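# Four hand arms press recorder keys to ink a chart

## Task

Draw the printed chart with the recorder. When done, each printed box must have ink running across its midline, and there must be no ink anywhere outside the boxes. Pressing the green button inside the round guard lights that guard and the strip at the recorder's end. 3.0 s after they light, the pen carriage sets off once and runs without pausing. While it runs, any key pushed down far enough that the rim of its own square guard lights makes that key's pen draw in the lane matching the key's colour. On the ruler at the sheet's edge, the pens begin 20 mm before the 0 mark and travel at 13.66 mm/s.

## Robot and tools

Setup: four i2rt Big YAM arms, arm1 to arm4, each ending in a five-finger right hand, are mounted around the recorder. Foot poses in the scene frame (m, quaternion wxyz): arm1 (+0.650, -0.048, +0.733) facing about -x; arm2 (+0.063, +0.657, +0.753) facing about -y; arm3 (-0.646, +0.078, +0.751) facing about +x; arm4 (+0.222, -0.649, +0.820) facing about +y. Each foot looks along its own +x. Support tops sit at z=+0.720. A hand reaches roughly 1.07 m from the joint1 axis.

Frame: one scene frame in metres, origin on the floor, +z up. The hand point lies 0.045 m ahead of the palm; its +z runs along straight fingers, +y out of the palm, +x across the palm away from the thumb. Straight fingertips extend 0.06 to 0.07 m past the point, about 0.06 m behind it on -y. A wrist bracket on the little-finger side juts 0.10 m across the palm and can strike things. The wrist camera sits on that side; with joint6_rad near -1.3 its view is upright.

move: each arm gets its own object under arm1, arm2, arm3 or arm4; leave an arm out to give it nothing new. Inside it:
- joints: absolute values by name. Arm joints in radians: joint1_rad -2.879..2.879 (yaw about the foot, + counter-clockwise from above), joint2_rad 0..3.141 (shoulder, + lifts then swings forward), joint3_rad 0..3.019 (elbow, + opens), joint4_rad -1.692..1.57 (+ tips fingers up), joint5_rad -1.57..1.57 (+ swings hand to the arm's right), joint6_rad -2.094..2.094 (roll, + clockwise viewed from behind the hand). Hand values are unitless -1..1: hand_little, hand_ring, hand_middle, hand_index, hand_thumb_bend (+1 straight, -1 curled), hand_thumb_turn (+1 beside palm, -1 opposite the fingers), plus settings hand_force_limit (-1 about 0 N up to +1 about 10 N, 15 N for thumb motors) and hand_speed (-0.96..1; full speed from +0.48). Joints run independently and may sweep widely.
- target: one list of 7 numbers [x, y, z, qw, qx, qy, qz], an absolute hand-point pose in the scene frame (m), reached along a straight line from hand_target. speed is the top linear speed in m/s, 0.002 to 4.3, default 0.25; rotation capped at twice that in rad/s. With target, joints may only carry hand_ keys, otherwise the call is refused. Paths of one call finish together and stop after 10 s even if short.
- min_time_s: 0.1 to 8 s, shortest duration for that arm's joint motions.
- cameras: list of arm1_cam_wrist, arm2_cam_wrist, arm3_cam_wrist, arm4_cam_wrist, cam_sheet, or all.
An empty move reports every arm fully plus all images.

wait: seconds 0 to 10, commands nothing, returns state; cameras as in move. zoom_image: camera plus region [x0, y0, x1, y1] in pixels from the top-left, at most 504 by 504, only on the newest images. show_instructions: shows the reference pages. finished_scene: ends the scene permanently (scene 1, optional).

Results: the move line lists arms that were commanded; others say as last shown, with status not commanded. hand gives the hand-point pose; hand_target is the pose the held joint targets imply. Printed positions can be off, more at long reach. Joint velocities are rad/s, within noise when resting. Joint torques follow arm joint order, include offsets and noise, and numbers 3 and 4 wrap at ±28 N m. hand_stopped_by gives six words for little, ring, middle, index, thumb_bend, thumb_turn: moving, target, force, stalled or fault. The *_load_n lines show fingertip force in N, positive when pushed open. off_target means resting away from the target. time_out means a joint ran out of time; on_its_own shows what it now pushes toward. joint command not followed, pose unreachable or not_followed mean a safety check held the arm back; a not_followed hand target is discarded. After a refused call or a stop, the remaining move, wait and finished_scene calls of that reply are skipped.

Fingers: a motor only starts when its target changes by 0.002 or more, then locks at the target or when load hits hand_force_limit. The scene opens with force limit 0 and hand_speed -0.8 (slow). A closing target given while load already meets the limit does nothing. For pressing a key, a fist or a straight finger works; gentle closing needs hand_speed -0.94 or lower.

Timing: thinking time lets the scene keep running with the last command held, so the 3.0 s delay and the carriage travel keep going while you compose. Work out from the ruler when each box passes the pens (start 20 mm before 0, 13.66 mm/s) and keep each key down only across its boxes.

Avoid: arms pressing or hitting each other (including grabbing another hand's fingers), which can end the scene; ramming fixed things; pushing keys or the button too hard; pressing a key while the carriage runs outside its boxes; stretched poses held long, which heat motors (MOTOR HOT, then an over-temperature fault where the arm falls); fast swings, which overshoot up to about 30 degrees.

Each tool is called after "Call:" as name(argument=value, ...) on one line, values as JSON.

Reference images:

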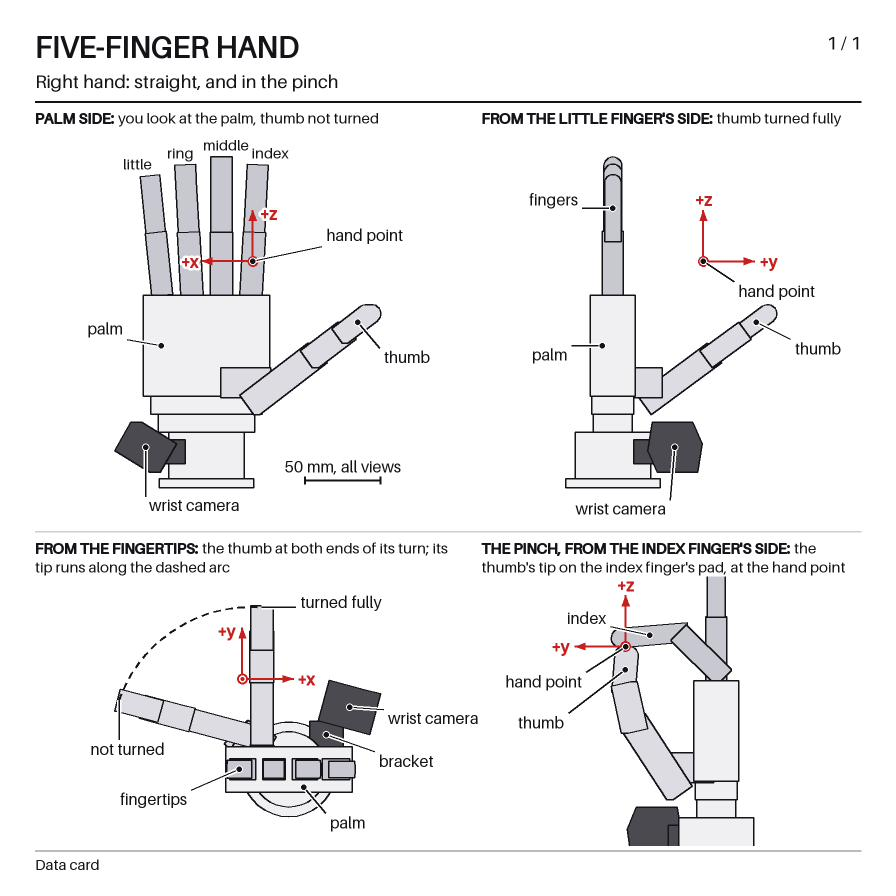

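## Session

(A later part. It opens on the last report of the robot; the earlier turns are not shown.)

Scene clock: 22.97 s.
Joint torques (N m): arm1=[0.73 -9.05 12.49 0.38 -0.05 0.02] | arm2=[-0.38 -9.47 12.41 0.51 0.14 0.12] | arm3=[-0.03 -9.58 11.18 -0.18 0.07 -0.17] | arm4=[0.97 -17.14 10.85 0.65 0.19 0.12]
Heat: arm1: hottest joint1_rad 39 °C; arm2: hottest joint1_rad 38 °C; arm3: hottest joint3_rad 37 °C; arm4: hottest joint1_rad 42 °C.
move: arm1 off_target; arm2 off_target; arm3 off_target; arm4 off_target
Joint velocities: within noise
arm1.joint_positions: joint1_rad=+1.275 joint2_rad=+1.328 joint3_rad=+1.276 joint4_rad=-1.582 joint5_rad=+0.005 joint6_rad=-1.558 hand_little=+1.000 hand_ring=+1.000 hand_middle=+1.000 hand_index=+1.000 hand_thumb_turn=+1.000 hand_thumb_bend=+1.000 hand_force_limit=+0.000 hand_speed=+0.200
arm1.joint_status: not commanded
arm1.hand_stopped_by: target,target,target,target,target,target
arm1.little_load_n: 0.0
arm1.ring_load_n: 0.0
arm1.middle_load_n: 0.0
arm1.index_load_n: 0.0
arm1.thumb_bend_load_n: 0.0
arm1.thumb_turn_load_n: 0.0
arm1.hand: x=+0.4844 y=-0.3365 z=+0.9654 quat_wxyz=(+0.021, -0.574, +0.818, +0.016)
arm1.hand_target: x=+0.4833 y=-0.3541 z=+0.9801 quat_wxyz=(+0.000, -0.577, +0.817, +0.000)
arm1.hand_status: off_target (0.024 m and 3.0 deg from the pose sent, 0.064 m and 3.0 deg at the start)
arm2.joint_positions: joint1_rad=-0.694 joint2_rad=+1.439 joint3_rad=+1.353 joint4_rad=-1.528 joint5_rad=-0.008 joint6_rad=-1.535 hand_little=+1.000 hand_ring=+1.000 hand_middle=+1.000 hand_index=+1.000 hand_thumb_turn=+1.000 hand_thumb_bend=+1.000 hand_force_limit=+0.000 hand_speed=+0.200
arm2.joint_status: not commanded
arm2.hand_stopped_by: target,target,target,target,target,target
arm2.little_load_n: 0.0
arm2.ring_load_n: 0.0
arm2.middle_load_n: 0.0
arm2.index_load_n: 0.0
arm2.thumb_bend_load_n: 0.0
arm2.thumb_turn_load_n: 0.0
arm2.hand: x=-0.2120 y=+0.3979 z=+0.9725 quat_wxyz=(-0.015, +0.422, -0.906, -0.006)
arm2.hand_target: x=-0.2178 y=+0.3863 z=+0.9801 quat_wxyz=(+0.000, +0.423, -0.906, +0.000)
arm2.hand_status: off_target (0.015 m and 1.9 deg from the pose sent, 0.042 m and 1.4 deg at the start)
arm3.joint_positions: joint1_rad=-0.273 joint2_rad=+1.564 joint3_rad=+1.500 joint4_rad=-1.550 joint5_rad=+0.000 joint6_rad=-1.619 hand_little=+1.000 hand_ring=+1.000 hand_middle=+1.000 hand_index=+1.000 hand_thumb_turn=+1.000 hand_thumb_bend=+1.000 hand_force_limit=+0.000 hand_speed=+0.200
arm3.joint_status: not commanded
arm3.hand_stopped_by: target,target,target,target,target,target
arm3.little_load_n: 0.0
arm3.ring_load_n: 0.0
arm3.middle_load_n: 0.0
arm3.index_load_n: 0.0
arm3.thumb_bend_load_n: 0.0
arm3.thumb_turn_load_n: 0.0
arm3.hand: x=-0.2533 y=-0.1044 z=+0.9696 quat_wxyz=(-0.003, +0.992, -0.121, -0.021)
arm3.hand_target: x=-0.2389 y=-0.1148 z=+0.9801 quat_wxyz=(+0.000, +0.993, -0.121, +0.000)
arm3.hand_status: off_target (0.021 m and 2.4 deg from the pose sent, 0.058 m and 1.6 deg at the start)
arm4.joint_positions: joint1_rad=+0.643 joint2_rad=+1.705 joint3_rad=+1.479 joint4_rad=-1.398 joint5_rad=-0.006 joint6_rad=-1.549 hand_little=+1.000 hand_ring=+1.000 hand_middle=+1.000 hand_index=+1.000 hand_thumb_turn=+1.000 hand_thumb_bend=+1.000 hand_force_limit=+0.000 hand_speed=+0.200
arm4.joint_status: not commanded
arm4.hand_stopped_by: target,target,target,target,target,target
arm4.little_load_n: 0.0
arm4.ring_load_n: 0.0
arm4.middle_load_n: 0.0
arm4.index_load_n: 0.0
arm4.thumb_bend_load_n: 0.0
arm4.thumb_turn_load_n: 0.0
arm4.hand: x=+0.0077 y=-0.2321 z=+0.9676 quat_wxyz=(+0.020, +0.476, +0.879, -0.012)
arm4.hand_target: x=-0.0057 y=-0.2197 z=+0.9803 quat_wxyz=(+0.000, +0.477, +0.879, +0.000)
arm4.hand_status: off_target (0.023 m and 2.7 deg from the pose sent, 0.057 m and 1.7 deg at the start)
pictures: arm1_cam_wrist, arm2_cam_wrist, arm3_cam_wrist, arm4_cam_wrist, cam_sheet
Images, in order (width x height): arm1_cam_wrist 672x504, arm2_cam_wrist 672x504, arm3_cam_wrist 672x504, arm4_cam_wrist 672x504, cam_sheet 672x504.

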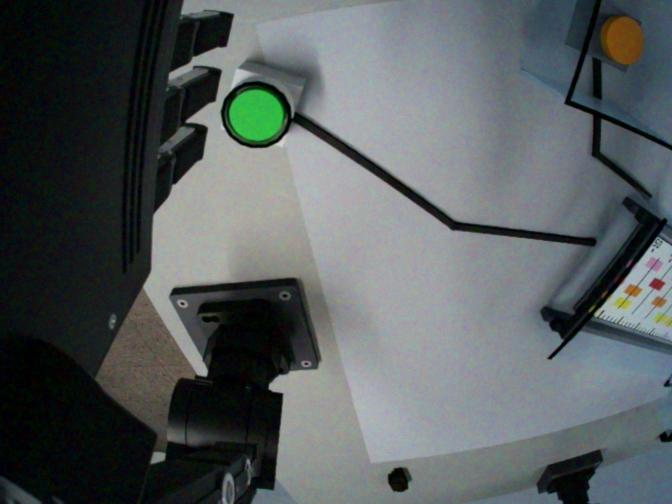

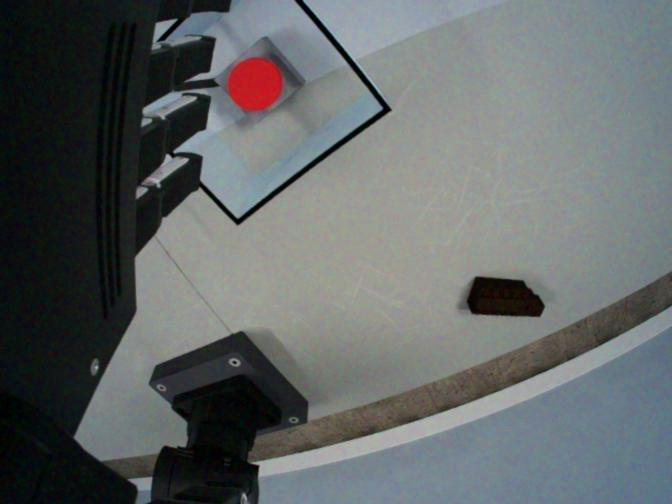

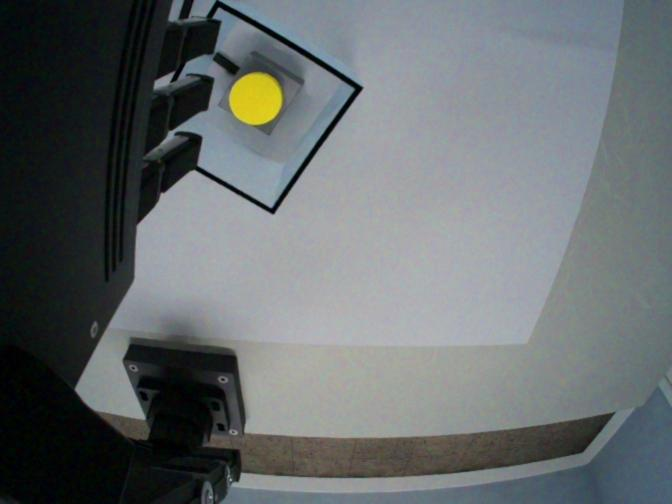

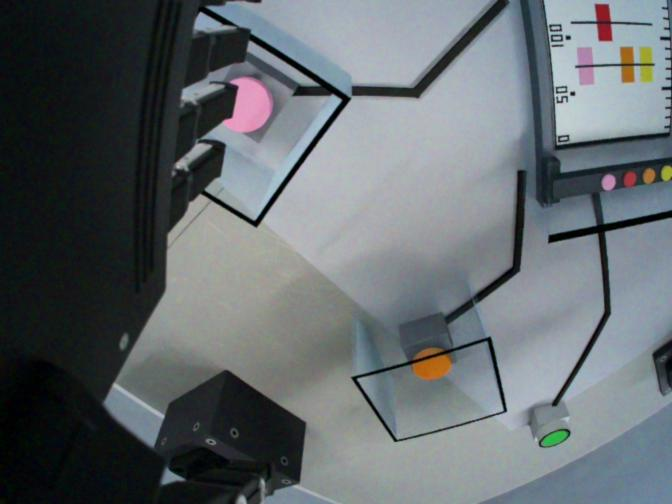

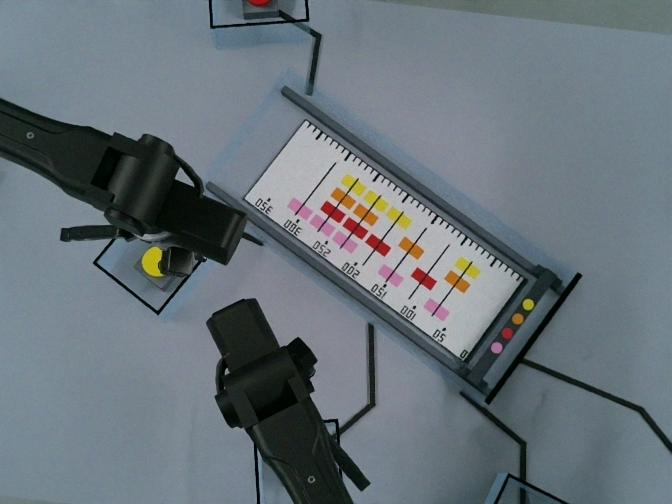

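Call:
move(arm1={"target": [0.271, -0.290, 0.96, 0, -0.2756, 0.9613, 0], "speed": 0.15}, arm2={"target": [-0.1987, 0.4096, 0.93, 0, -0.4226, 0.9063, 0], "speed": 0.1}, arm3={"target": [-0.2613, -0.1213, 0.932, 0, 0.99905, 0.0436, 0], "speed": 0.1}, arm4={"target": [0.0155, -0.2477, 0.932, 0, 0.3827, 0.9239, 0], "speed": 0.1}, cameras=["all"])

Scene clock: 38.13 s.
Joint torques (N m): arm1=[-0.67 -12.86 12.53 0.2 0.05 0.03] | arm2=[-0.15 -10.11 8.57 0.58 0.14 0.11] | arm3=[-0.38 -10.58 7.25 -0.05 0.06 -0.19] | arm4=[1.2 -17.44 7.2 0.75 0.2 -0.08]
Heat: arm1: hottest joint3_rad 41 °C; arm2: hottest joint1_rad 37 °C; arm3: hottest joint3_rad 40 °C; arm4: hottest joint1_rad 42 °C.
move: arm1 off_target; arm2 done; arm3 done; arm4 done
Joint velocities: within noise
arm1.joint_positions: joint1_rad=+0.746 joint2_rad=+1.601 joint3_rad=+1.527 joint4_rad=-1.545 joint5_rad=+0.008 joint6_rad=-1.436 hand_little=+1.000 hand_ring=+1.000 hand_middle=+1.000 hand_index=+1.000 hand_thumb_turn=+1.000 hand_thumb_bend=+1.000 hand_force_limit=+0.000 hand_speed=+0.200
arm1.joint_status: not commanded
arm1.hand_stopped_by: target,target,target,target,target,target
arm1.little_load_n: 0.0
arm1.ring_load_n: 0.0
arm1.middle_load_n: 0.5
arm1.index_load_n: 0.0
arm1.thumb_bend_load_n: 0.0
arm1.thumb_turn_load_n: 0.0
arm1.hand: x=+0.2857 y=-0.2815 z=+0.9492 quat_wxyz=(+0.018, -0.283, +0.959, +0.008)
arm1.hand_target: x=+0.2716 y=-0.2896 z=+0.9600 quat_wxyz=(+0.000, -0.276, +0.961, +0.000)
arm1.hand_status: off_target (0.020 m and 2.4 deg from the pose sent, 0.219 m and 38.3 deg at the start)
arm2.joint_positions: joint1_rad=-0.694 joint2_rad=+1.396 joint3_rad=+1.199 joint4_rad=-1.396 joint5_rad=-0.008 joint6_rad=-1.533 hand_little=+1.000 hand_ring=+1.000 hand_middle=+1.000 hand_index=+1.000 hand_thumb_turn=+1.000 hand_thumb_bend=+1.000 hand_force_limit=+0.000 hand_speed=+0.200
arm2.joint_status: not commanded
arm2.hand_stopped_by: target,target,target,target,target,target
arm2.little_load_n: 0.0
arm2.ring_load_n: 0.0
arm2.middle_load_n: 0.5
arm2.index_load_n: 0.0
arm2.thumb_bend_load_n: 0.0
arm2.thumb_turn_load_n: 0.0
arm2.hand: x=-0.2019 y=+0.4111 z=+0.9299 quat_wxyz=(-0.006, +0.421, -0.907, -0.001)
arm2.hand_target: x=-0.1987 y=+0.4097 z=+0.9300 quat_wxyz=(+0.000, +0.423, -0.906, +0.000)
arm2.hand_status: done (0.003 m and 0.7 deg from the pose sent, 0.046 m and 1.9 deg at the start)
arm3.joint_positions: joint1_rad=-0.286 joint2_rad=+1.497 joint3_rad=+1.323 joint4_rad=-1.412 joint5_rad=+0.000 joint6_rad=-1.966 hand_little=+1.000 hand_ring=+1.000 hand_middle=+1.000 hand_index=+1.000 hand_thumb_turn=+1.000 hand_thumb_bend=+1.000 hand_force_limit=+0.000 hand_speed=+0.200
arm3.joint_status: not commanded
arm3.hand_stopped_by: target,target,target,target,target,target
arm3.little_load_n: 0.0
arm3.ring_load_n: 0.0
arm3.middle_load_n: 0.0
arm3.index_load_n: 0.0
arm3.thumb_bend_load_n: 0.0
arm3.thumb_turn_load_n: 0.0
arm3.hand: x=-0.2582 y=-0.1150 z=+0.9299 quat_wxyz=(-0.002, +0.999, +0.045, -0.007)
arm3.hand_target: x=-0.2613 y=-0.1212 z=+0.9321 quat_wxyz=(+0.000, +0.999, +0.044, +0.000)
arm3.hand_status: done (0.007 m and 0.9 deg from the pose sent, 0.042 m and 19.1 deg at the start)
arm4.joint_positions: joint1_rad=+0.651 joint2_rad=+1.639 joint3_rad=+1.283 joint4_rad=-1.247 joint5_rad=-0.006 joint6_rad=-1.729 hand_little=+1.000 hand_ring=+1.000 hand_middle=+1.000 hand_index=+1.000 hand_thumb_turn=+1.000 hand_thumb_bend=+1.000 hand_force_limit=+0.000 hand_speed=+0.200
arm4.joint_status: not commanded
arm4.hand_stopped_by: target,target,target,target,target,target
arm4.little_load_n: 0.0
arm4.ring_load_n: 0.0
arm4.middle_load_n: 0.0
arm4.index_load_n: 0.0
arm4.thumb_bend_load_n: 0.0
arm4.thumb_turn_load_n: 0.0
arm4.hand: x=+0.0211 y=-0.2486 z=+0.9256 quat_wxyz=(+0.010, +0.392, +0.920, -0.008)
arm4.hand_target: x=+0.0155 y=-0.2478 z=+0.9320 quat_wxyz=(+0.000, +0.383, +0.924, +0.000)
arm4.hand_status: done (0.009 m and 1.9 deg from the pose sent, 0.040 m and 12.2 deg at the start)
pictures: arm1_cam_wrist, arm2_cam_wrist, arm3_cam_wrist, arm4_cam_wrist, cam_sheet
Images, in order (width x height): arm1_cam_wrist 672x504, arm2_cam_wrist 672x504, arm3_cam_wrist 672x504, arm4_cam_wrist 672x504, cam_sheet 672x504.

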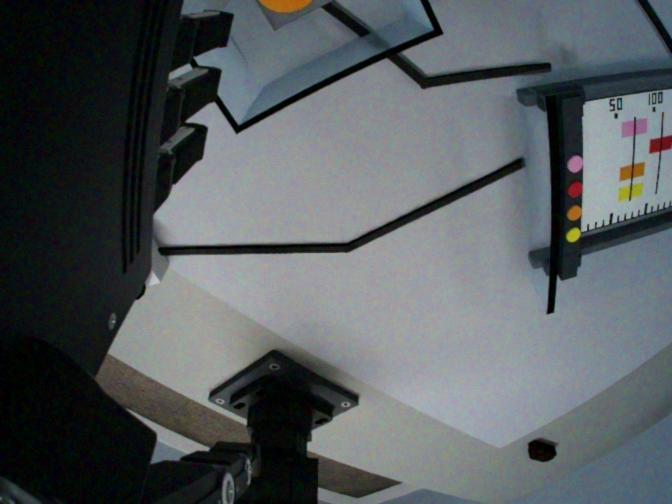

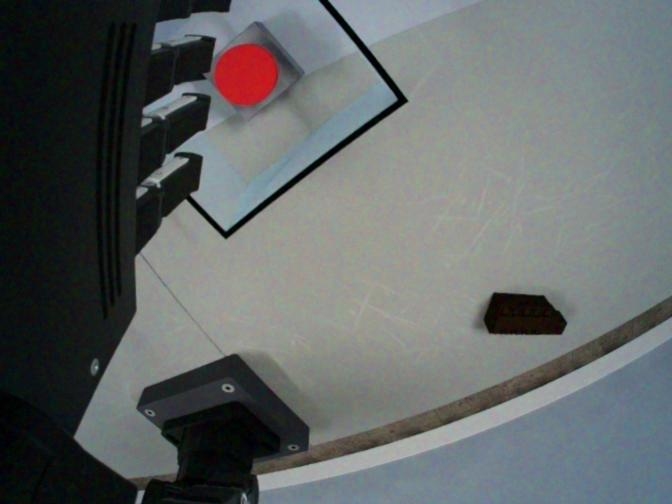

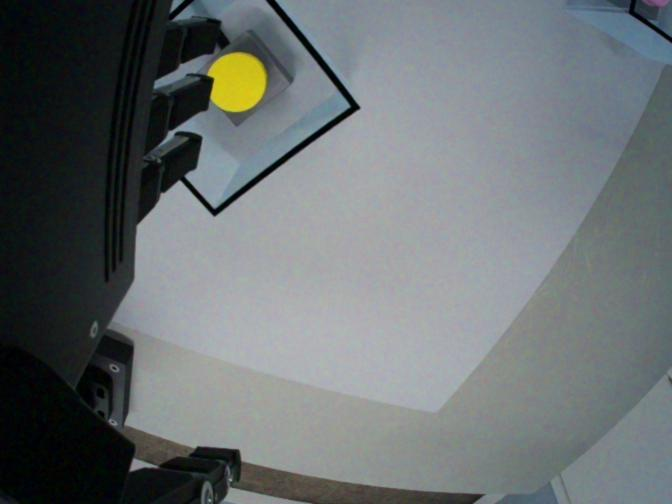

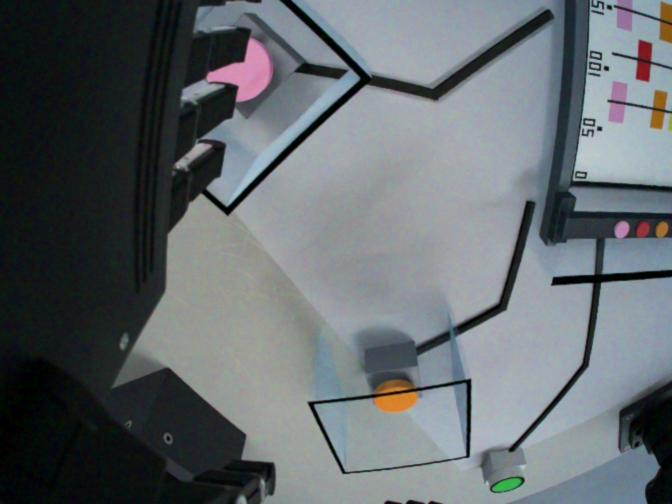

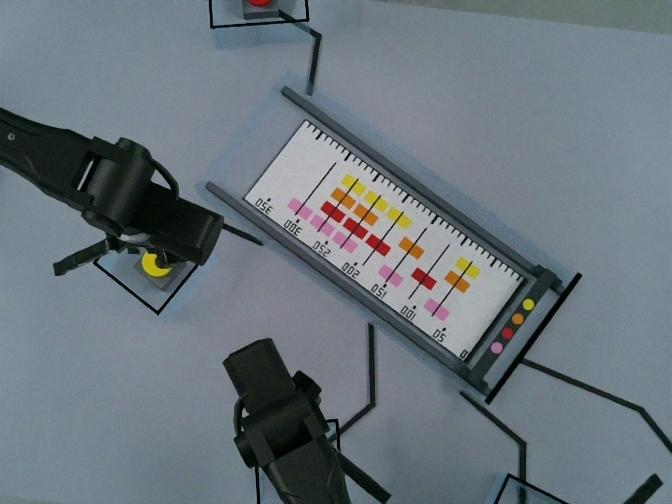

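Call:
zoom_image(camera="cam_sheet", region=[40, 180, 240, 340])

Call:
zoom_image(camera="cam_sheet", region=[210, 320, 410, 504])

Scaled by 2.520 from the camera's image (finer frame: 960x720).

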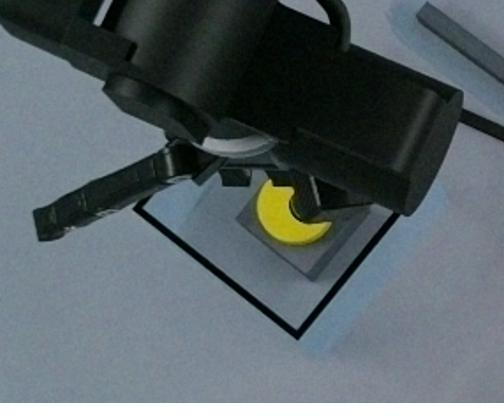

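Scaled by 2.520 from the camera's image (finer frame: 960x720).

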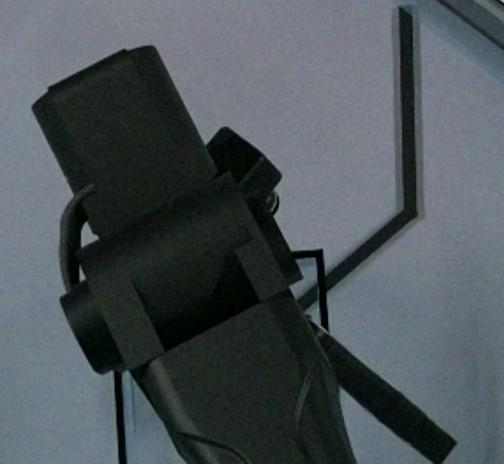

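Call:
zoom_image(camera="cam_sheet", region=[110, 225, 200, 290])

Scaled by 5.600 from the camera's image (finer frame: 960x720).

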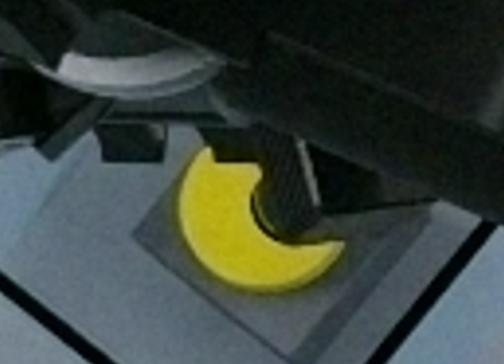

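Call:
move(arm1={"target": [0.233, -0.287, 0.935, 0, -0.2756, 0.9613, 0], "speed": 0.1}, arm2={"target": [-0.2007, 0.4236, 0.90, 0, -0.4226, 0.9063, 0], "speed": 0.08}, arm3={"target": [-0.2773, -0.1383, 0.90, 0, 0.99905, 0.0436, 0], "speed": 0.08}, arm4={"target": [0.0235, -0.2637, 0.90, 0, 0.3827, 0.9239, 0], "speed": 0.08}, cameras=["all"])

Call:
zoom_image(camera="cam_sheet", region=[110, 225, 200, 290])

Scene clock: 48.27 s.
Joint torques (N m): arm1=[-0.79 -14.39 12.38 0.4 0.05 -0.1] | arm2=[-1.61 -9.82 8.43 0.58 0.16 -0.07] | arm3=[-0.21 -10.4 7.15 -0.05 0.06 -0.18] | arm4=[0.97 -16.32 6.89 0.77 0.18 -0.01]
Heat: arm1: hottest joint3_rad 42 °C; arm2: hottest joint1_rad 37 °C; arm3: hottest joint3_rad 39 °C; arm4: hottest joint1_rad 42 °C.
move: arm1 off_target; arm2 done; arm3 done; arm4 done
Joint velocities: within noise
arm1.joint_positions: joint1_rad=+0.695 joint2_rad=+1.681 joint3_rad=+1.560 joint4_rad=-1.505 joint5_rad=+0.009 joint6_rad=-1.473 hand_little=+1.000 hand_ring=+1.000 hand_middle=+1.000 hand_index=+1.000 hand_thumb_turn=+1.000 hand_thumb_bend=+1.000 hand_force_limit=+0.000 hand_speed=+0.200
arm1.joint_status: not commanded
arm1.hand_stopped_by: target,target,target,target,target,target
arm1.little_load_n: 0.0
arm1.ring_load_n: 0.0
arm1.middle_load_n: 0.0
arm1.index_load_n: 0.0
arm1.thumb_bend_load_n: 0.0
arm1.thumb_turn_load_n: 0.0
arm1.hand: x=+0.2508 y=-0.2789 z=+0.9237 quat_wxyz=(+0.022, -0.276, +0.961, +0.009)
arm1.hand_target: x=+0.2337 y=-0.2865 z=+0.9352 quat_wxyz=(+0.000, -0.276, +0.961, +0.000)
arm1.hand_status: off_target (0.023 m and 2.8 deg from the pose sent, 0.055 m and 2.5 deg at the start)
arm2.joint_positions: joint1_rad=-0.700 joint2_rad=+1.388 joint3_rad=+1.111 joint4_rad=-1.315 joint5_rad=-0.008 joint6_rad=-1.544 hand_little=+1.000 hand_ring=+1.000 hand_middle=+1.000 hand_index=+1.000 hand_thumb_turn=+1.000 hand_thumb_bend=+1.000 hand_force_limit=+0.000 hand_speed=+0.200
arm2.joint_status: not commanded
arm2.hand_stopped_by: target,target,target,target,target,target
arm2.little_load_n: 0.0
arm2.ring_load_n: 0.5
arm2.middle_load_n: 0.0
arm2.index_load_n: 0.0
arm2.thumb_bend_load_n: 0.0
arm2.thumb_turn_load_n: 0.0
arm2.hand: x=-0.1979 y=+0.4200 z=+0.8999 quat_wxyz=(-0.006, +0.424, -0.906, -0.001)
arm2.hand_target: x=-0.2007 y=+0.4235 z=+0.9001 quat_wxyz=(+0.000, +0.423, -0.906, +0.000)
arm2.hand_status: done (0.005 m and 0.7 deg from the pose sent, 0.032 m and 0.7 deg at the start)
arm3.joint_positions: joint1_rad=-0.338 joint2_rad=+1.491 joint3_rad=+1.230 joint4_rad=-1.326 joint5_rad=+0.000 joint6_rad=-2.016 hand_little=+1.000 hand_ring=+1.000 hand_middle=+1.000 hand_index=+1.000 hand_thumb_turn=+1.000 hand_thumb_bend=+1.000 hand_force_limit=+0.000 hand_speed=+0.200
arm3.joint_status: not commanded
arm3.hand_stopped_by: target,target,target,target,target,target
arm3.little_load_n: 0.0
arm3.ring_load_n: 0.0
arm3.middle_load_n: 0.0
arm3.index_load_n: 0.0
arm3.thumb_bend_load_n: 0.0
arm3.thumb_turn_load_n: -0.5
arm3.hand: x=-0.2747 y=-0.1330 z=+0.8978 quat_wxyz=(-0.003, +0.999, +0.044, -0.007)
arm3.hand_target: x=-0.2774 y=-0.1383 z=+0.9001 quat_wxyz=(+0.000, +0.999, +0.044, +0.000)
arm3.hand_status: done (0.006 m and 0.9 deg from the pose sent, 0.042 m and 0.9 deg at the start)
arm4.joint_positions: joint1_rad=+0.657 joint2_rad=+1.626 joint3_rad=+1.177 joint4_rad=-1.154 joint5_rad=-0.006 joint6_rad=-1.729 hand_little=+1.000 hand_ring=+1.000 hand_middle=+1.000 hand_index=+1.000 hand_thumb_turn=+1.000 hand_thumb_bend=+1.000 hand_force_limit=+0.000 hand_speed=+0.200
arm4.joint_status: not commanded
arm4.hand_stopped_by: target,target,target,target,target,target
arm4.little_load_n: 0.0
arm4.ring_load_n: 0.0
arm4.middle_load_n: 0.0
arm4.index_load_n: 0.0
arm4.thumb_bend_load_n: 0.0
arm4.thumb_turn_load_n: 0.0
arm4.hand: x=+0.0293 y=-0.2648 z=+0.8941 quat_wxyz=(+0.010, +0.389, +0.921, -0.008)
arm4.hand_target: x=+0.0236 y=-0.2637 z=+0.8999 quat_wxyz=(+0.000, +0.383, +0.924, +0.000)
arm4.hand_status: done (0.008 m and 1.7 deg from the pose sent, 0.030 m and 1.9 deg at the start)
pictures: arm1_cam_wrist, arm2_cam_wrist, arm3_cam_wrist, arm4_cam_wrist, cam_sheet
Images, in order (width x height): arm1_cam_wrist 672x504, arm2_cam_wrist 672x504, arm3_cam_wrist 672x504, arm4_cam_wrist 672x504, cam_sheet 672x504.

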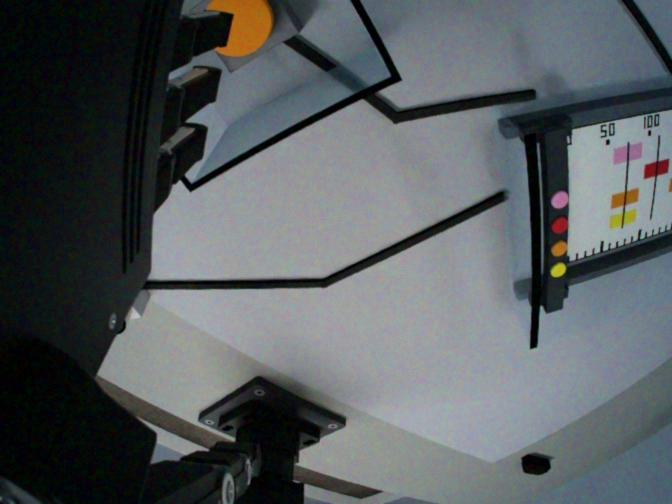

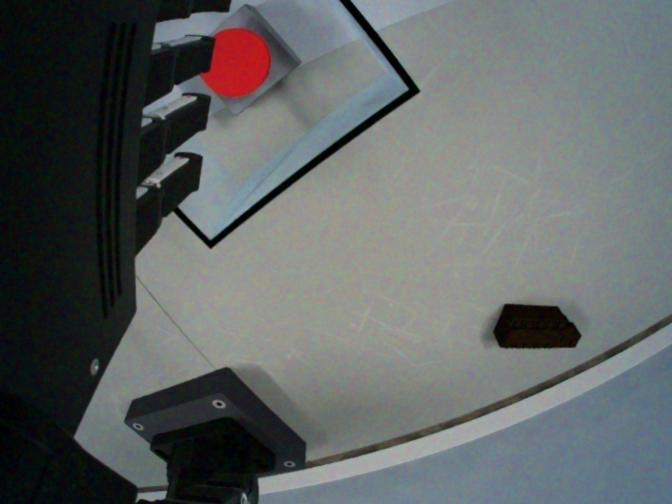

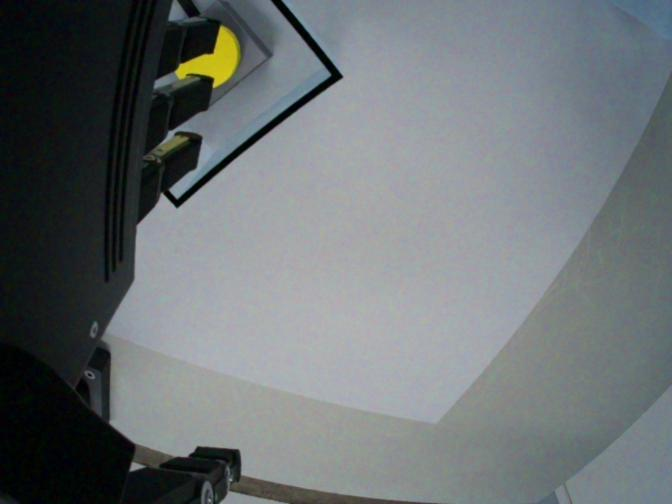

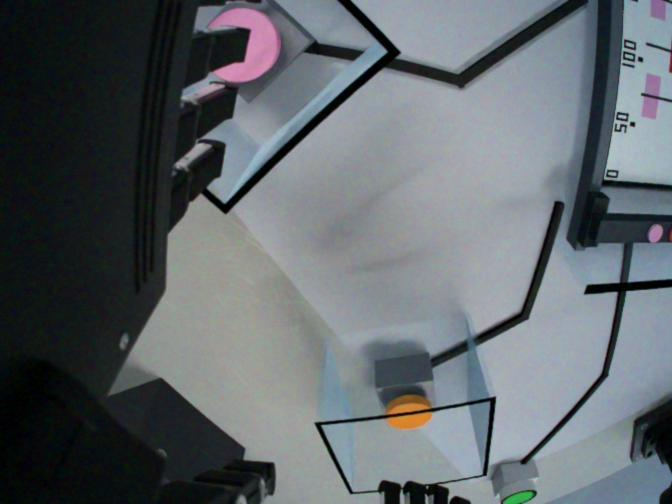

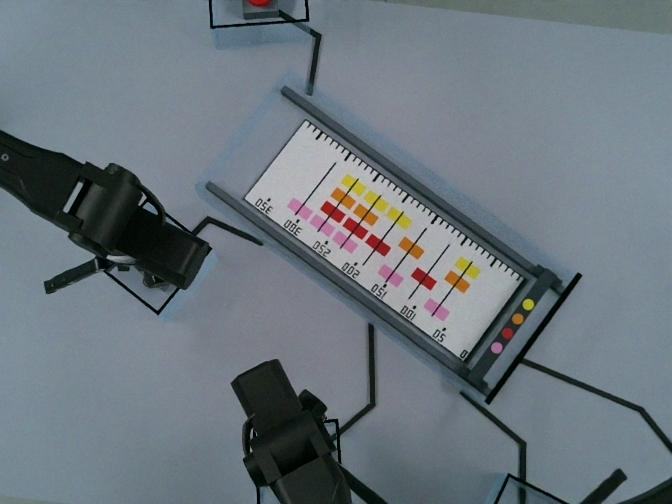

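Scaled by 5.600 from the camera's image (finer frame: 960x720).

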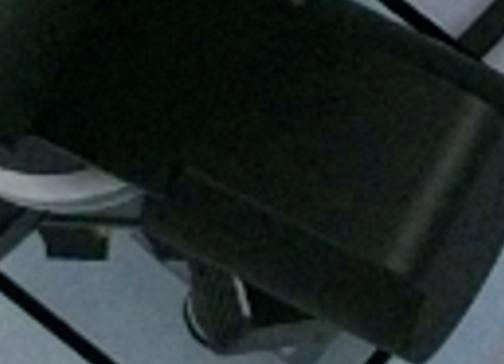

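Call:
move(arm1={"target": [0.2276, -0.286, 0.88, 0, -0.2756, 0.9613, 0], "speed": 0.06}, arm2={"target": [-0.2089, 0.4279, 0.86, 0, -0.4226, 0.9063, 0], "speed": 0.06}, arm3={"target": [-0.2827, -0.1348, 0.86, 0, 0.99905, 0.0436, 0], "speed": 0.06}, arm4={"target": [0.0210, -0.2612, 0.866, 0, 0.3827, 0.9239, 0], "speed": 0.06}, cameras=["all"])

Call:
zoom_image(camera="cam_sheet", region=[80, 200, 230, 320])

Scene clock: 52.43 s.
Joint torques (N m): arm1=[-1.14 -14.62 8.49 0.57 0.03 -0.1] | arm2=[-1.61 -7.88 8.29 0.65 0.16 -0.03] | arm3=[0.03 -8.82 7.01 -0.03 0.05 -0.15] | arm4=[0.97 -14.04 6.82 0.81 0.2 0.02]
Heat: arm1: hottest joint3_rad 42 °C; arm2: hottest joint1_rad 37 °C; arm3: hottest joint3_rad 39 °C; arm4: hottest joint1_rad 42 °C.
move: arm1 done; arm2 done; arm3 done; arm4 done
Joint velocities: within noise
arm1.joint_positions: joint1_rad=+0.690 joint2_rad=+1.711 joint3_rad=+1.506 joint4_rad=-1.372 joint5_rad=+0.009 joint6_rad=-1.482 hand_little=+1.000 hand_ring=+1.000 hand_middle=+1.000 hand_index=+1.000 hand_thumb_turn=+1.000 hand_thumb_bend=+1.000 hand_force_limit=+0.000 hand_speed=+0.200
arm1.joint_status: not commanded
arm1.hand_stopped_by: target,target,target,target,target,target
arm1.little_load_n: 0.0
arm1.ring_load_n: 0.0
arm1.middle_load_n: 0.0
arm1.index_load_n: 0.0
arm1.thumb_bend_load_n: 0.0
arm1.thumb_turn_load_n: 0.0
arm1.hand: x=+0.2339 y=-0.2890 z=+0.8864 quat_wxyz=(-0.001, -0.278, +0.961, +0.000)
arm1.hand_target: x=+0.2279 y=-0.2859 z=+0.8800 quat_wxyz=(+0.000, -0.276, +0.961, +0.000)
arm1.hand_status: done (0.009 m and 0.3 deg from the pose sent, 0.050 m and 2.8 deg at the start)
arm2.joint_positions: joint1_rad=-0.722 joint2_rad=+1.401 joint3_rad=+1.039 joint4_rad=-1.205 joint5_rad=-0.008 joint6_rad=-1.567 hand_little=+1.000 hand_ring=+1.000 hand_middle=+1.000 hand_index=+1.000 hand_thumb_turn=+1.000 hand_thumb_bend=+1.000 hand_force_limit=+0.000 hand_speed=+0.200
arm2.joint_status: not commanded
arm2.hand_stopped_by: target,target,target,target,target,target
arm2.little_load_n: 0.0
arm2.ring_load_n: 0.0
arm2.middle_load_n: 0.0
arm2.index_load_n: 0.0
arm2.thumb_bend_load_n: -0.5
arm2.thumb_turn_load_n: 0.0
arm2.hand: x=-0.2060 y=+0.4242 z=+0.8682 quat_wxyz=(+0.006, +0.424, -0.906, +0.004)
arm2.hand_target: x=-0.2087 y=+0.4279 z=+0.8602 quat_wxyz=(+0.000, +0.423, -0.906, +0.000)
arm2.hand_status: done (0.009 m and 0.8 deg from the pose sent, 0.042 m and 0.7 deg at the start)
arm3.joint_positions: joint1_rad=-0.338 joint2_rad=+1.490 joint3_rad=+1.138 joint4_rad=-1.218 joint5_rad=+0.000 joint6_rad=-2.016 hand_little=+1.000 hand_ring=+1.000 hand_middle=+1.000 hand_index=+1.000 hand_thumb_turn=+1.000 hand_thumb_bend=+1.000 hand_force_limit=+0.000 hand_speed=+0.200
arm3.joint_status: not commanded
arm3.hand_stopped_by: target,target,target,target,target,target
arm3.little_load_n: 0.0
arm3.ring_load_n: 0.0
arm3.middle_load_n: 0.0
arm3.index_load_n: 0.0
arm3.thumb_bend_load_n: 0.0
arm3.thumb_turn_load_n: 0.0
arm3.hand: x=-0.2804 y=-0.1309 z=+0.8646 quat_wxyz=(+0.000, +0.999, +0.044, +0.000)
arm3.hand_target: x=-0.2827 y=-0.1348 z=+0.8602 quat_wxyz=(+0.000, +0.999, +0.043, +0.000)
arm3.hand_status: done (0.006 m and 0.1 deg from the pose sent, 0.039 m and 0.9 deg at the start)
arm4.joint_positions: joint1_rad=+0.658 joint2_rad=+1.650 joint3_rad=+1.139 joint4_rad=-1.067 joint5_rad=-0.006 joint6_rad=-1.729 hand_little=+1.000 hand_ring=+1.000 hand_middle=+1.000 hand_index=+1.000 hand_thumb_turn=+1.000 hand_thumb_bend=+1.000 hand_force_limit=+0.000 hand_speed=+0.200
arm4.joint_status: not commanded
arm4.hand_stopped_by: target,target,target,target,target,target
arm4.little_load_n: 0.0
arm4.ring_load_n: 0.0
arm4.middle_load_n: 0.0
arm4.index_load_n: 0.0
arm4.thumb_bend_load_n: 0.0
arm4.thumb_turn_load_n: 0.0
arm4.hand: x=+0.0260 y=-0.2610 z=+0.8704 quat_wxyz=(+0.000, +0.388, +0.921, -0.001)
arm4.hand_target: x=+0.0210 y=-0.2612 z=+0.8660 quat_wxyz=(+0.000, +0.383, +0.924, +0.000)
arm4.hand_status: done (0.007 m and 0.7 deg from the pose sent, 0.030 m and 1.7 deg at the start)
pictures: arm1_cam_wrist, arm2_cam_wrist, arm3_cam_wrist, arm4_cam_wrist, cam_sheet
Images, in order (width x height): arm1_cam_wrist 672x504, arm2_cam_wrist 672x504, arm3_cam_wrist 672x504, arm4_cam_wrist 672x504, cam_sheet 672x504.

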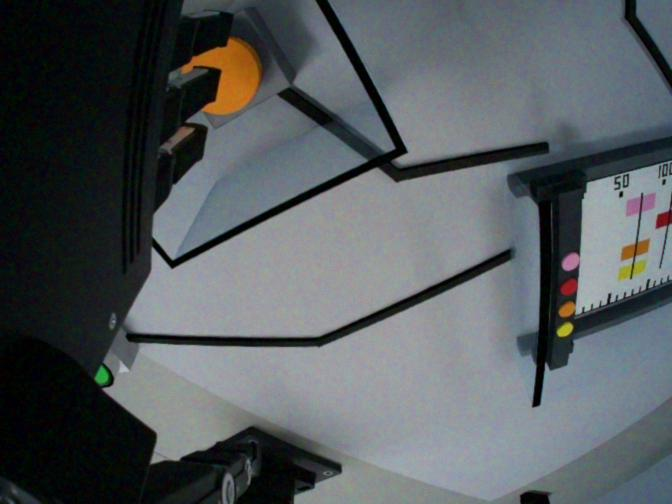

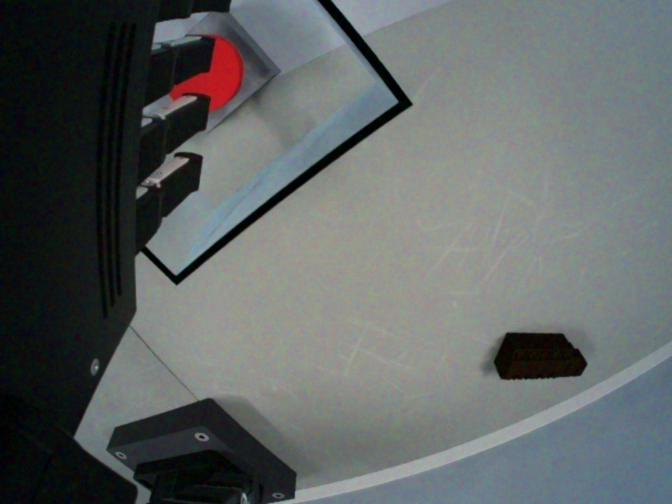

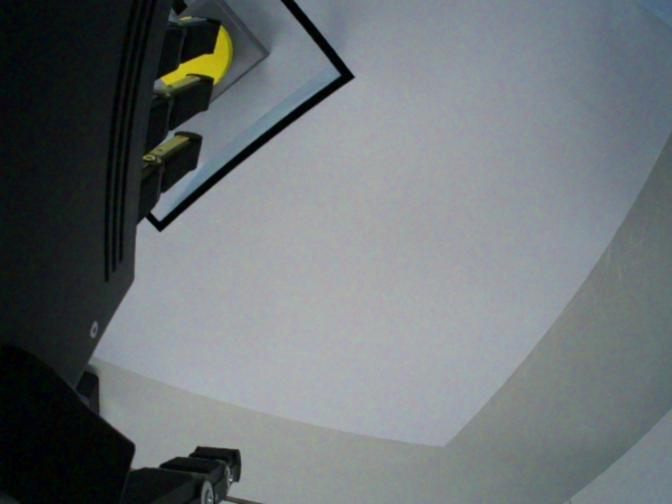

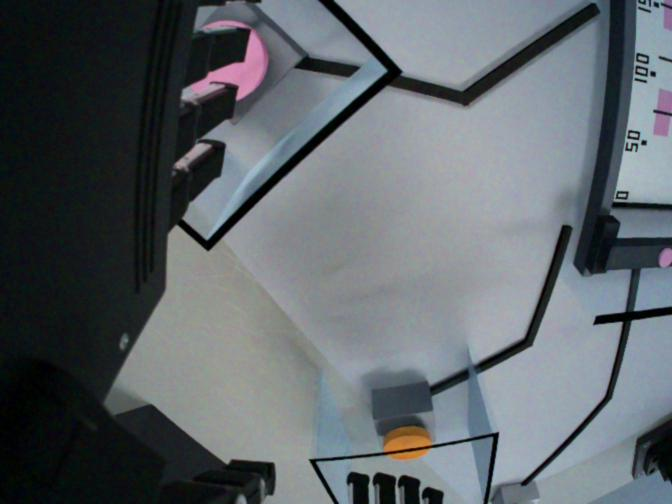

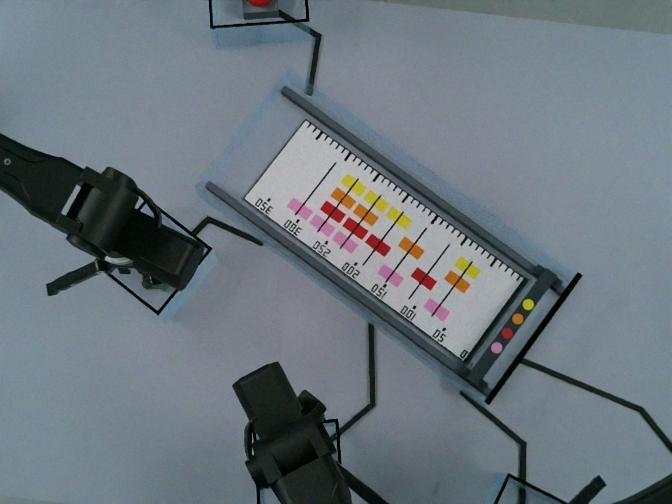

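Scaled by 3.360 from the camera's image (finer frame: 960x720).

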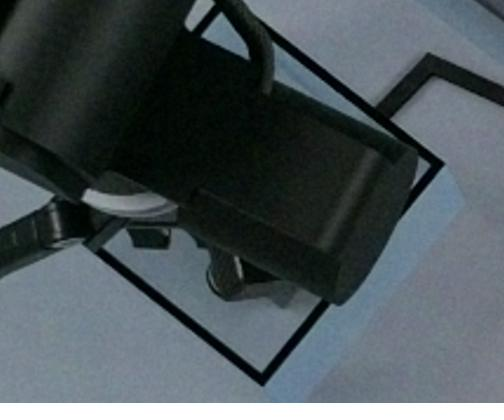

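Call:
move(arm1={"target": [0.2416, -0.2735, 0.855, 0, -0.2756, 0.9613, 0], "speed": 0.06}, arm2={"target": [-0.2065, 0.4279, 0.845, 0, -0.4226, 0.9063, 0], "speed": 0.06}, arm3={"target": [-0.2833, -0.1278, 0.845, 0, 0.99905, 0.0436, 0], "speed": 0.06}, arm4={"target": [0.0195, -0.263, 0.845, 0, 0.3827, 0.9239, 0], "speed": 0.06}, cameras=["all"])

Scene clock: 55.07 s.
Joint torques (N m): arm1=[-1.2 -16.09 7.47 0.69 0.05 -0.11] | arm2=[-1.26 -7.88 8.12 0.64 0.16 0.01] | arm3=[1.26 -8.29 6.91 -0.03 0.05 0.02] | arm4=[1.14 -14.21 6.6 0.84 0.18 0.04]
Heat: arm1: hottest joint3_rad 42 °C; arm2: hottest joint1_rad 37 °C; arm3: hottest joint3_rad 39 °C; arm4: hottest joint1_rad 42 °C.
move: arm1 done; arm2 done; arm3 done; arm4 done
Joint velocities: within noise
arm1.joint_positions: joint1_rad=+0.687 joint2_rad=+1.705 joint3_rad=+1.408 joint4_rad=-1.298 joint5_rad=+0.009 joint6_rad=-1.486 hand_little=+1.000 hand_ring=+1.000 hand_middle=+1.000 hand_index=+1.000 hand_thumb_turn=+1.000 hand_thumb_bend=+1.000 hand_force_limit=+0.000 hand_speed=+0.200
arm1.joint_status: not commanded
arm1.hand_stopped_by: target,target,target,target,target,target
arm1.little_load_n: 0.0
arm1.ring_load_n: 0.0
arm1.middle_load_n: 0.0
arm1.index_load_n: 0.0
arm1.thumb_bend_load_n: 0.0
arm1.thumb_turn_load_n: 0.0
arm1.hand: x=+0.2455 y=-0.2788 z=+0.8542 quat_wxyz=(+0.007, -0.279, +0.960, +0.003)
arm1.hand_target: x=+0.2417 y=-0.2735 z=+0.8550 quat_wxyz=(+0.000, -0.276, +0.961, +0.000)
arm1.hand_status: done (0.007 m and 1.0 deg from the pose sent, 0.036 m and 0.3 deg at the start)
arm2.joint_positions: joint1_rad=-0.722 joint2_rad=+1.413 joint3_rad=+1.009 joint4_rad=-1.162 joint5_rad=-0.008 joint6_rad=-1.568 hand_little=+1.000 hand_ring=+1.000 hand_middle=+1.000 hand_index=+1.000 hand_thumb_turn=+1.000 hand_thumb_bend=+1.000 hand_force_limit=+0.000 hand_speed=+0.200
arm2.joint_status: not commanded
arm2.hand_stopped_by: target,target,target,target,target,target
arm2.little_load_n: -0.5
arm2.ring_load_n: 0.0
arm2.middle_load_n: 0.0
arm2.index_load_n: 0.0
arm2.thumb_bend_load_n: 0.0
arm2.thumb_turn_load_n: 0.0
arm2.hand: x=-0.2054 y=+0.4250 z=+0.8535 quat_wxyz=(+0.006, +0.424, -0.905, +0.005)
arm2.hand_target: x=-0.2064 y=+0.4280 z=+0.8452 quat_wxyz=(+0.000, +0.423, -0.906, +0.000)
arm2.hand_status: done (0.009 m and 0.9 deg from the pose sent, 0.023 m and 0.8 deg at the start)
arm3.joint_positions: joint1_rad=-0.338 joint2_rad=+1.490 joint3_rad=+1.104 joint4_rad=-1.177 joint5_rad=+0.000 joint6_rad=-2.016 hand_little=+1.000 hand_ring=+1.000 hand_middle=+1.000 hand_index=+1.000 hand_thumb_turn=+1.000 hand_thumb_bend=+1.000 hand_force_limit=+0.000 hand_speed=+0.200
arm3.joint_status: not commanded
arm3.hand_stopped_by: target,target,target,target,target,target
arm3.little_load_n: 0.0
arm3.ring_load_n: 0.0
arm3.middle_load_n: 0.0
arm3.index_load_n: 0.0
arm3.thumb_bend_load_n: 0.0
arm3.thumb_turn_load_n: 0.0
arm3.hand: x=-0.2830 y=-0.1299 z=+0.8525 quat_wxyz=(+0.002, +0.999, +0.044, +0.004)
arm3.hand_target: x=-0.2834 y=-0.1279 z=+0.8452 quat_wxyz=(+0.000, +0.999, +0.044, +0.000)
arm3.hand_status: done (0.008 m and 0.5 deg from the pose sent, 0.020 m and 0.1 deg at the start)
arm4.joint_positions: joint1_rad=+0.664 joint2_rad=+1.677 joint3_rad=+1.112 joint4_rad=-1.012 joint5_rad=-0.006 joint6_rad=-1.729 hand_little=+1.000 hand_ring=+1.000 hand_middle=+1.000 hand_index=+1.000 hand_thumb_turn=+1.000 hand_thumb_bend=+1.000 hand_force_limit=+0.000 hand_speed=+0.200
arm4.joint_status: not commanded
arm4.hand_stopped_by: target,target,target,target,target,target
arm4.little_load_n: 0.0
arm4.ring_load_n: 0.0
arm4.middle_load_n: 0.0
arm4.index_load_n: 0.0
arm4.thumb_bend_load_n: 0.0
arm4.thumb_turn_load_n: 0.0
arm4.hand: x=+0.0241 y=-0.2621 z=+0.8497 quat_wxyz=(-0.001, +0.386, +0.923, -0.001)
arm4.hand_target: x=+0.0195 y=-0.2630 z=+0.8451 quat_wxyz=(+0.000, +0.383, +0.924, +0.000)
arm4.hand_status: done (0.007 m and 0.4 deg from the pose sent, 0.026 m and 0.7 deg at the start)
pictures: arm1_cam_wrist, arm2_cam_wrist, arm3_cam_wrist, arm4_cam_wrist, cam_sheet
Images, in order (width x height): arm1_cam_wrist 672x504, arm2_cam_wrist 672x504, arm3_cam_wrist 672x504, arm4_cam_wrist 672x504, cam_sheet 672x504.

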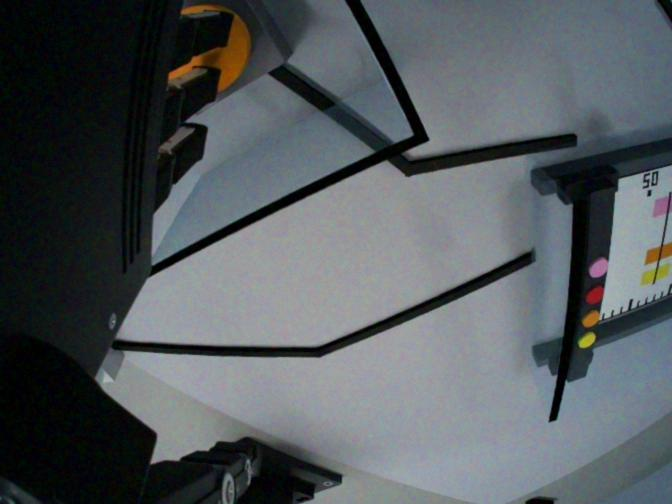

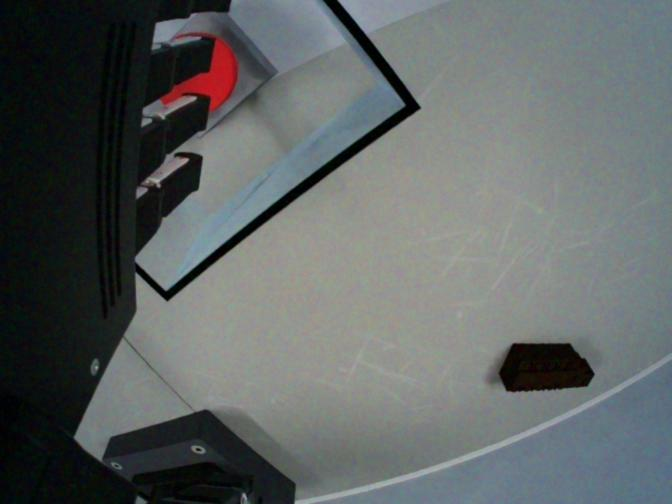

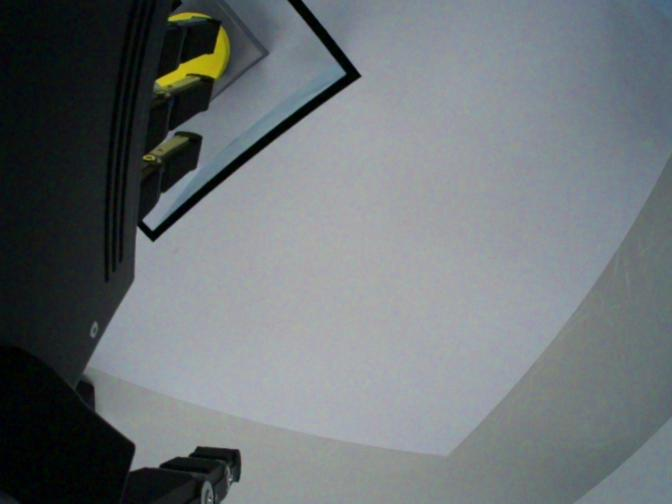

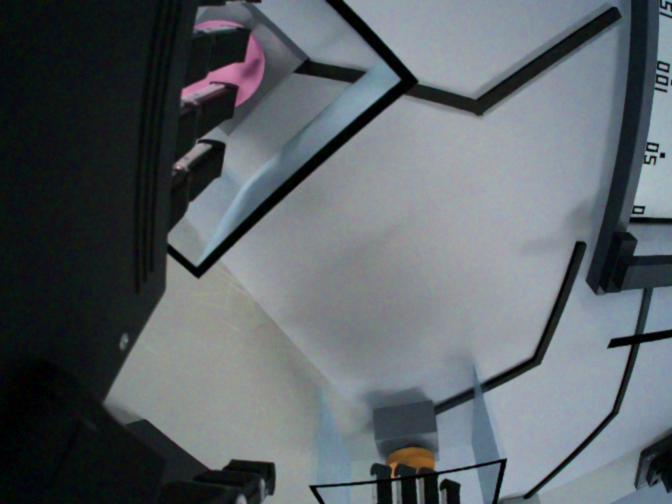

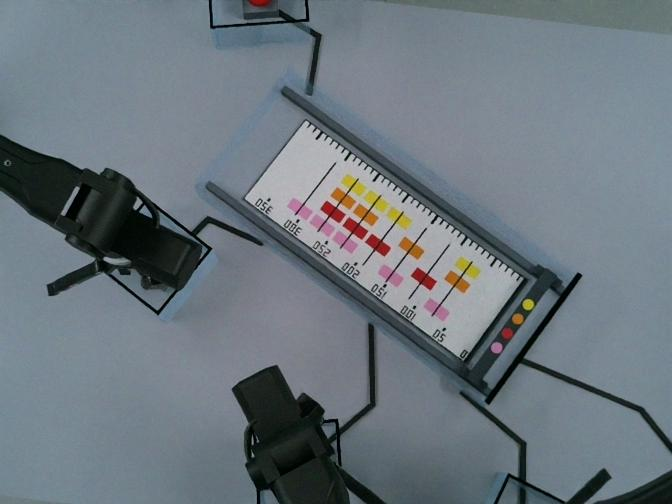

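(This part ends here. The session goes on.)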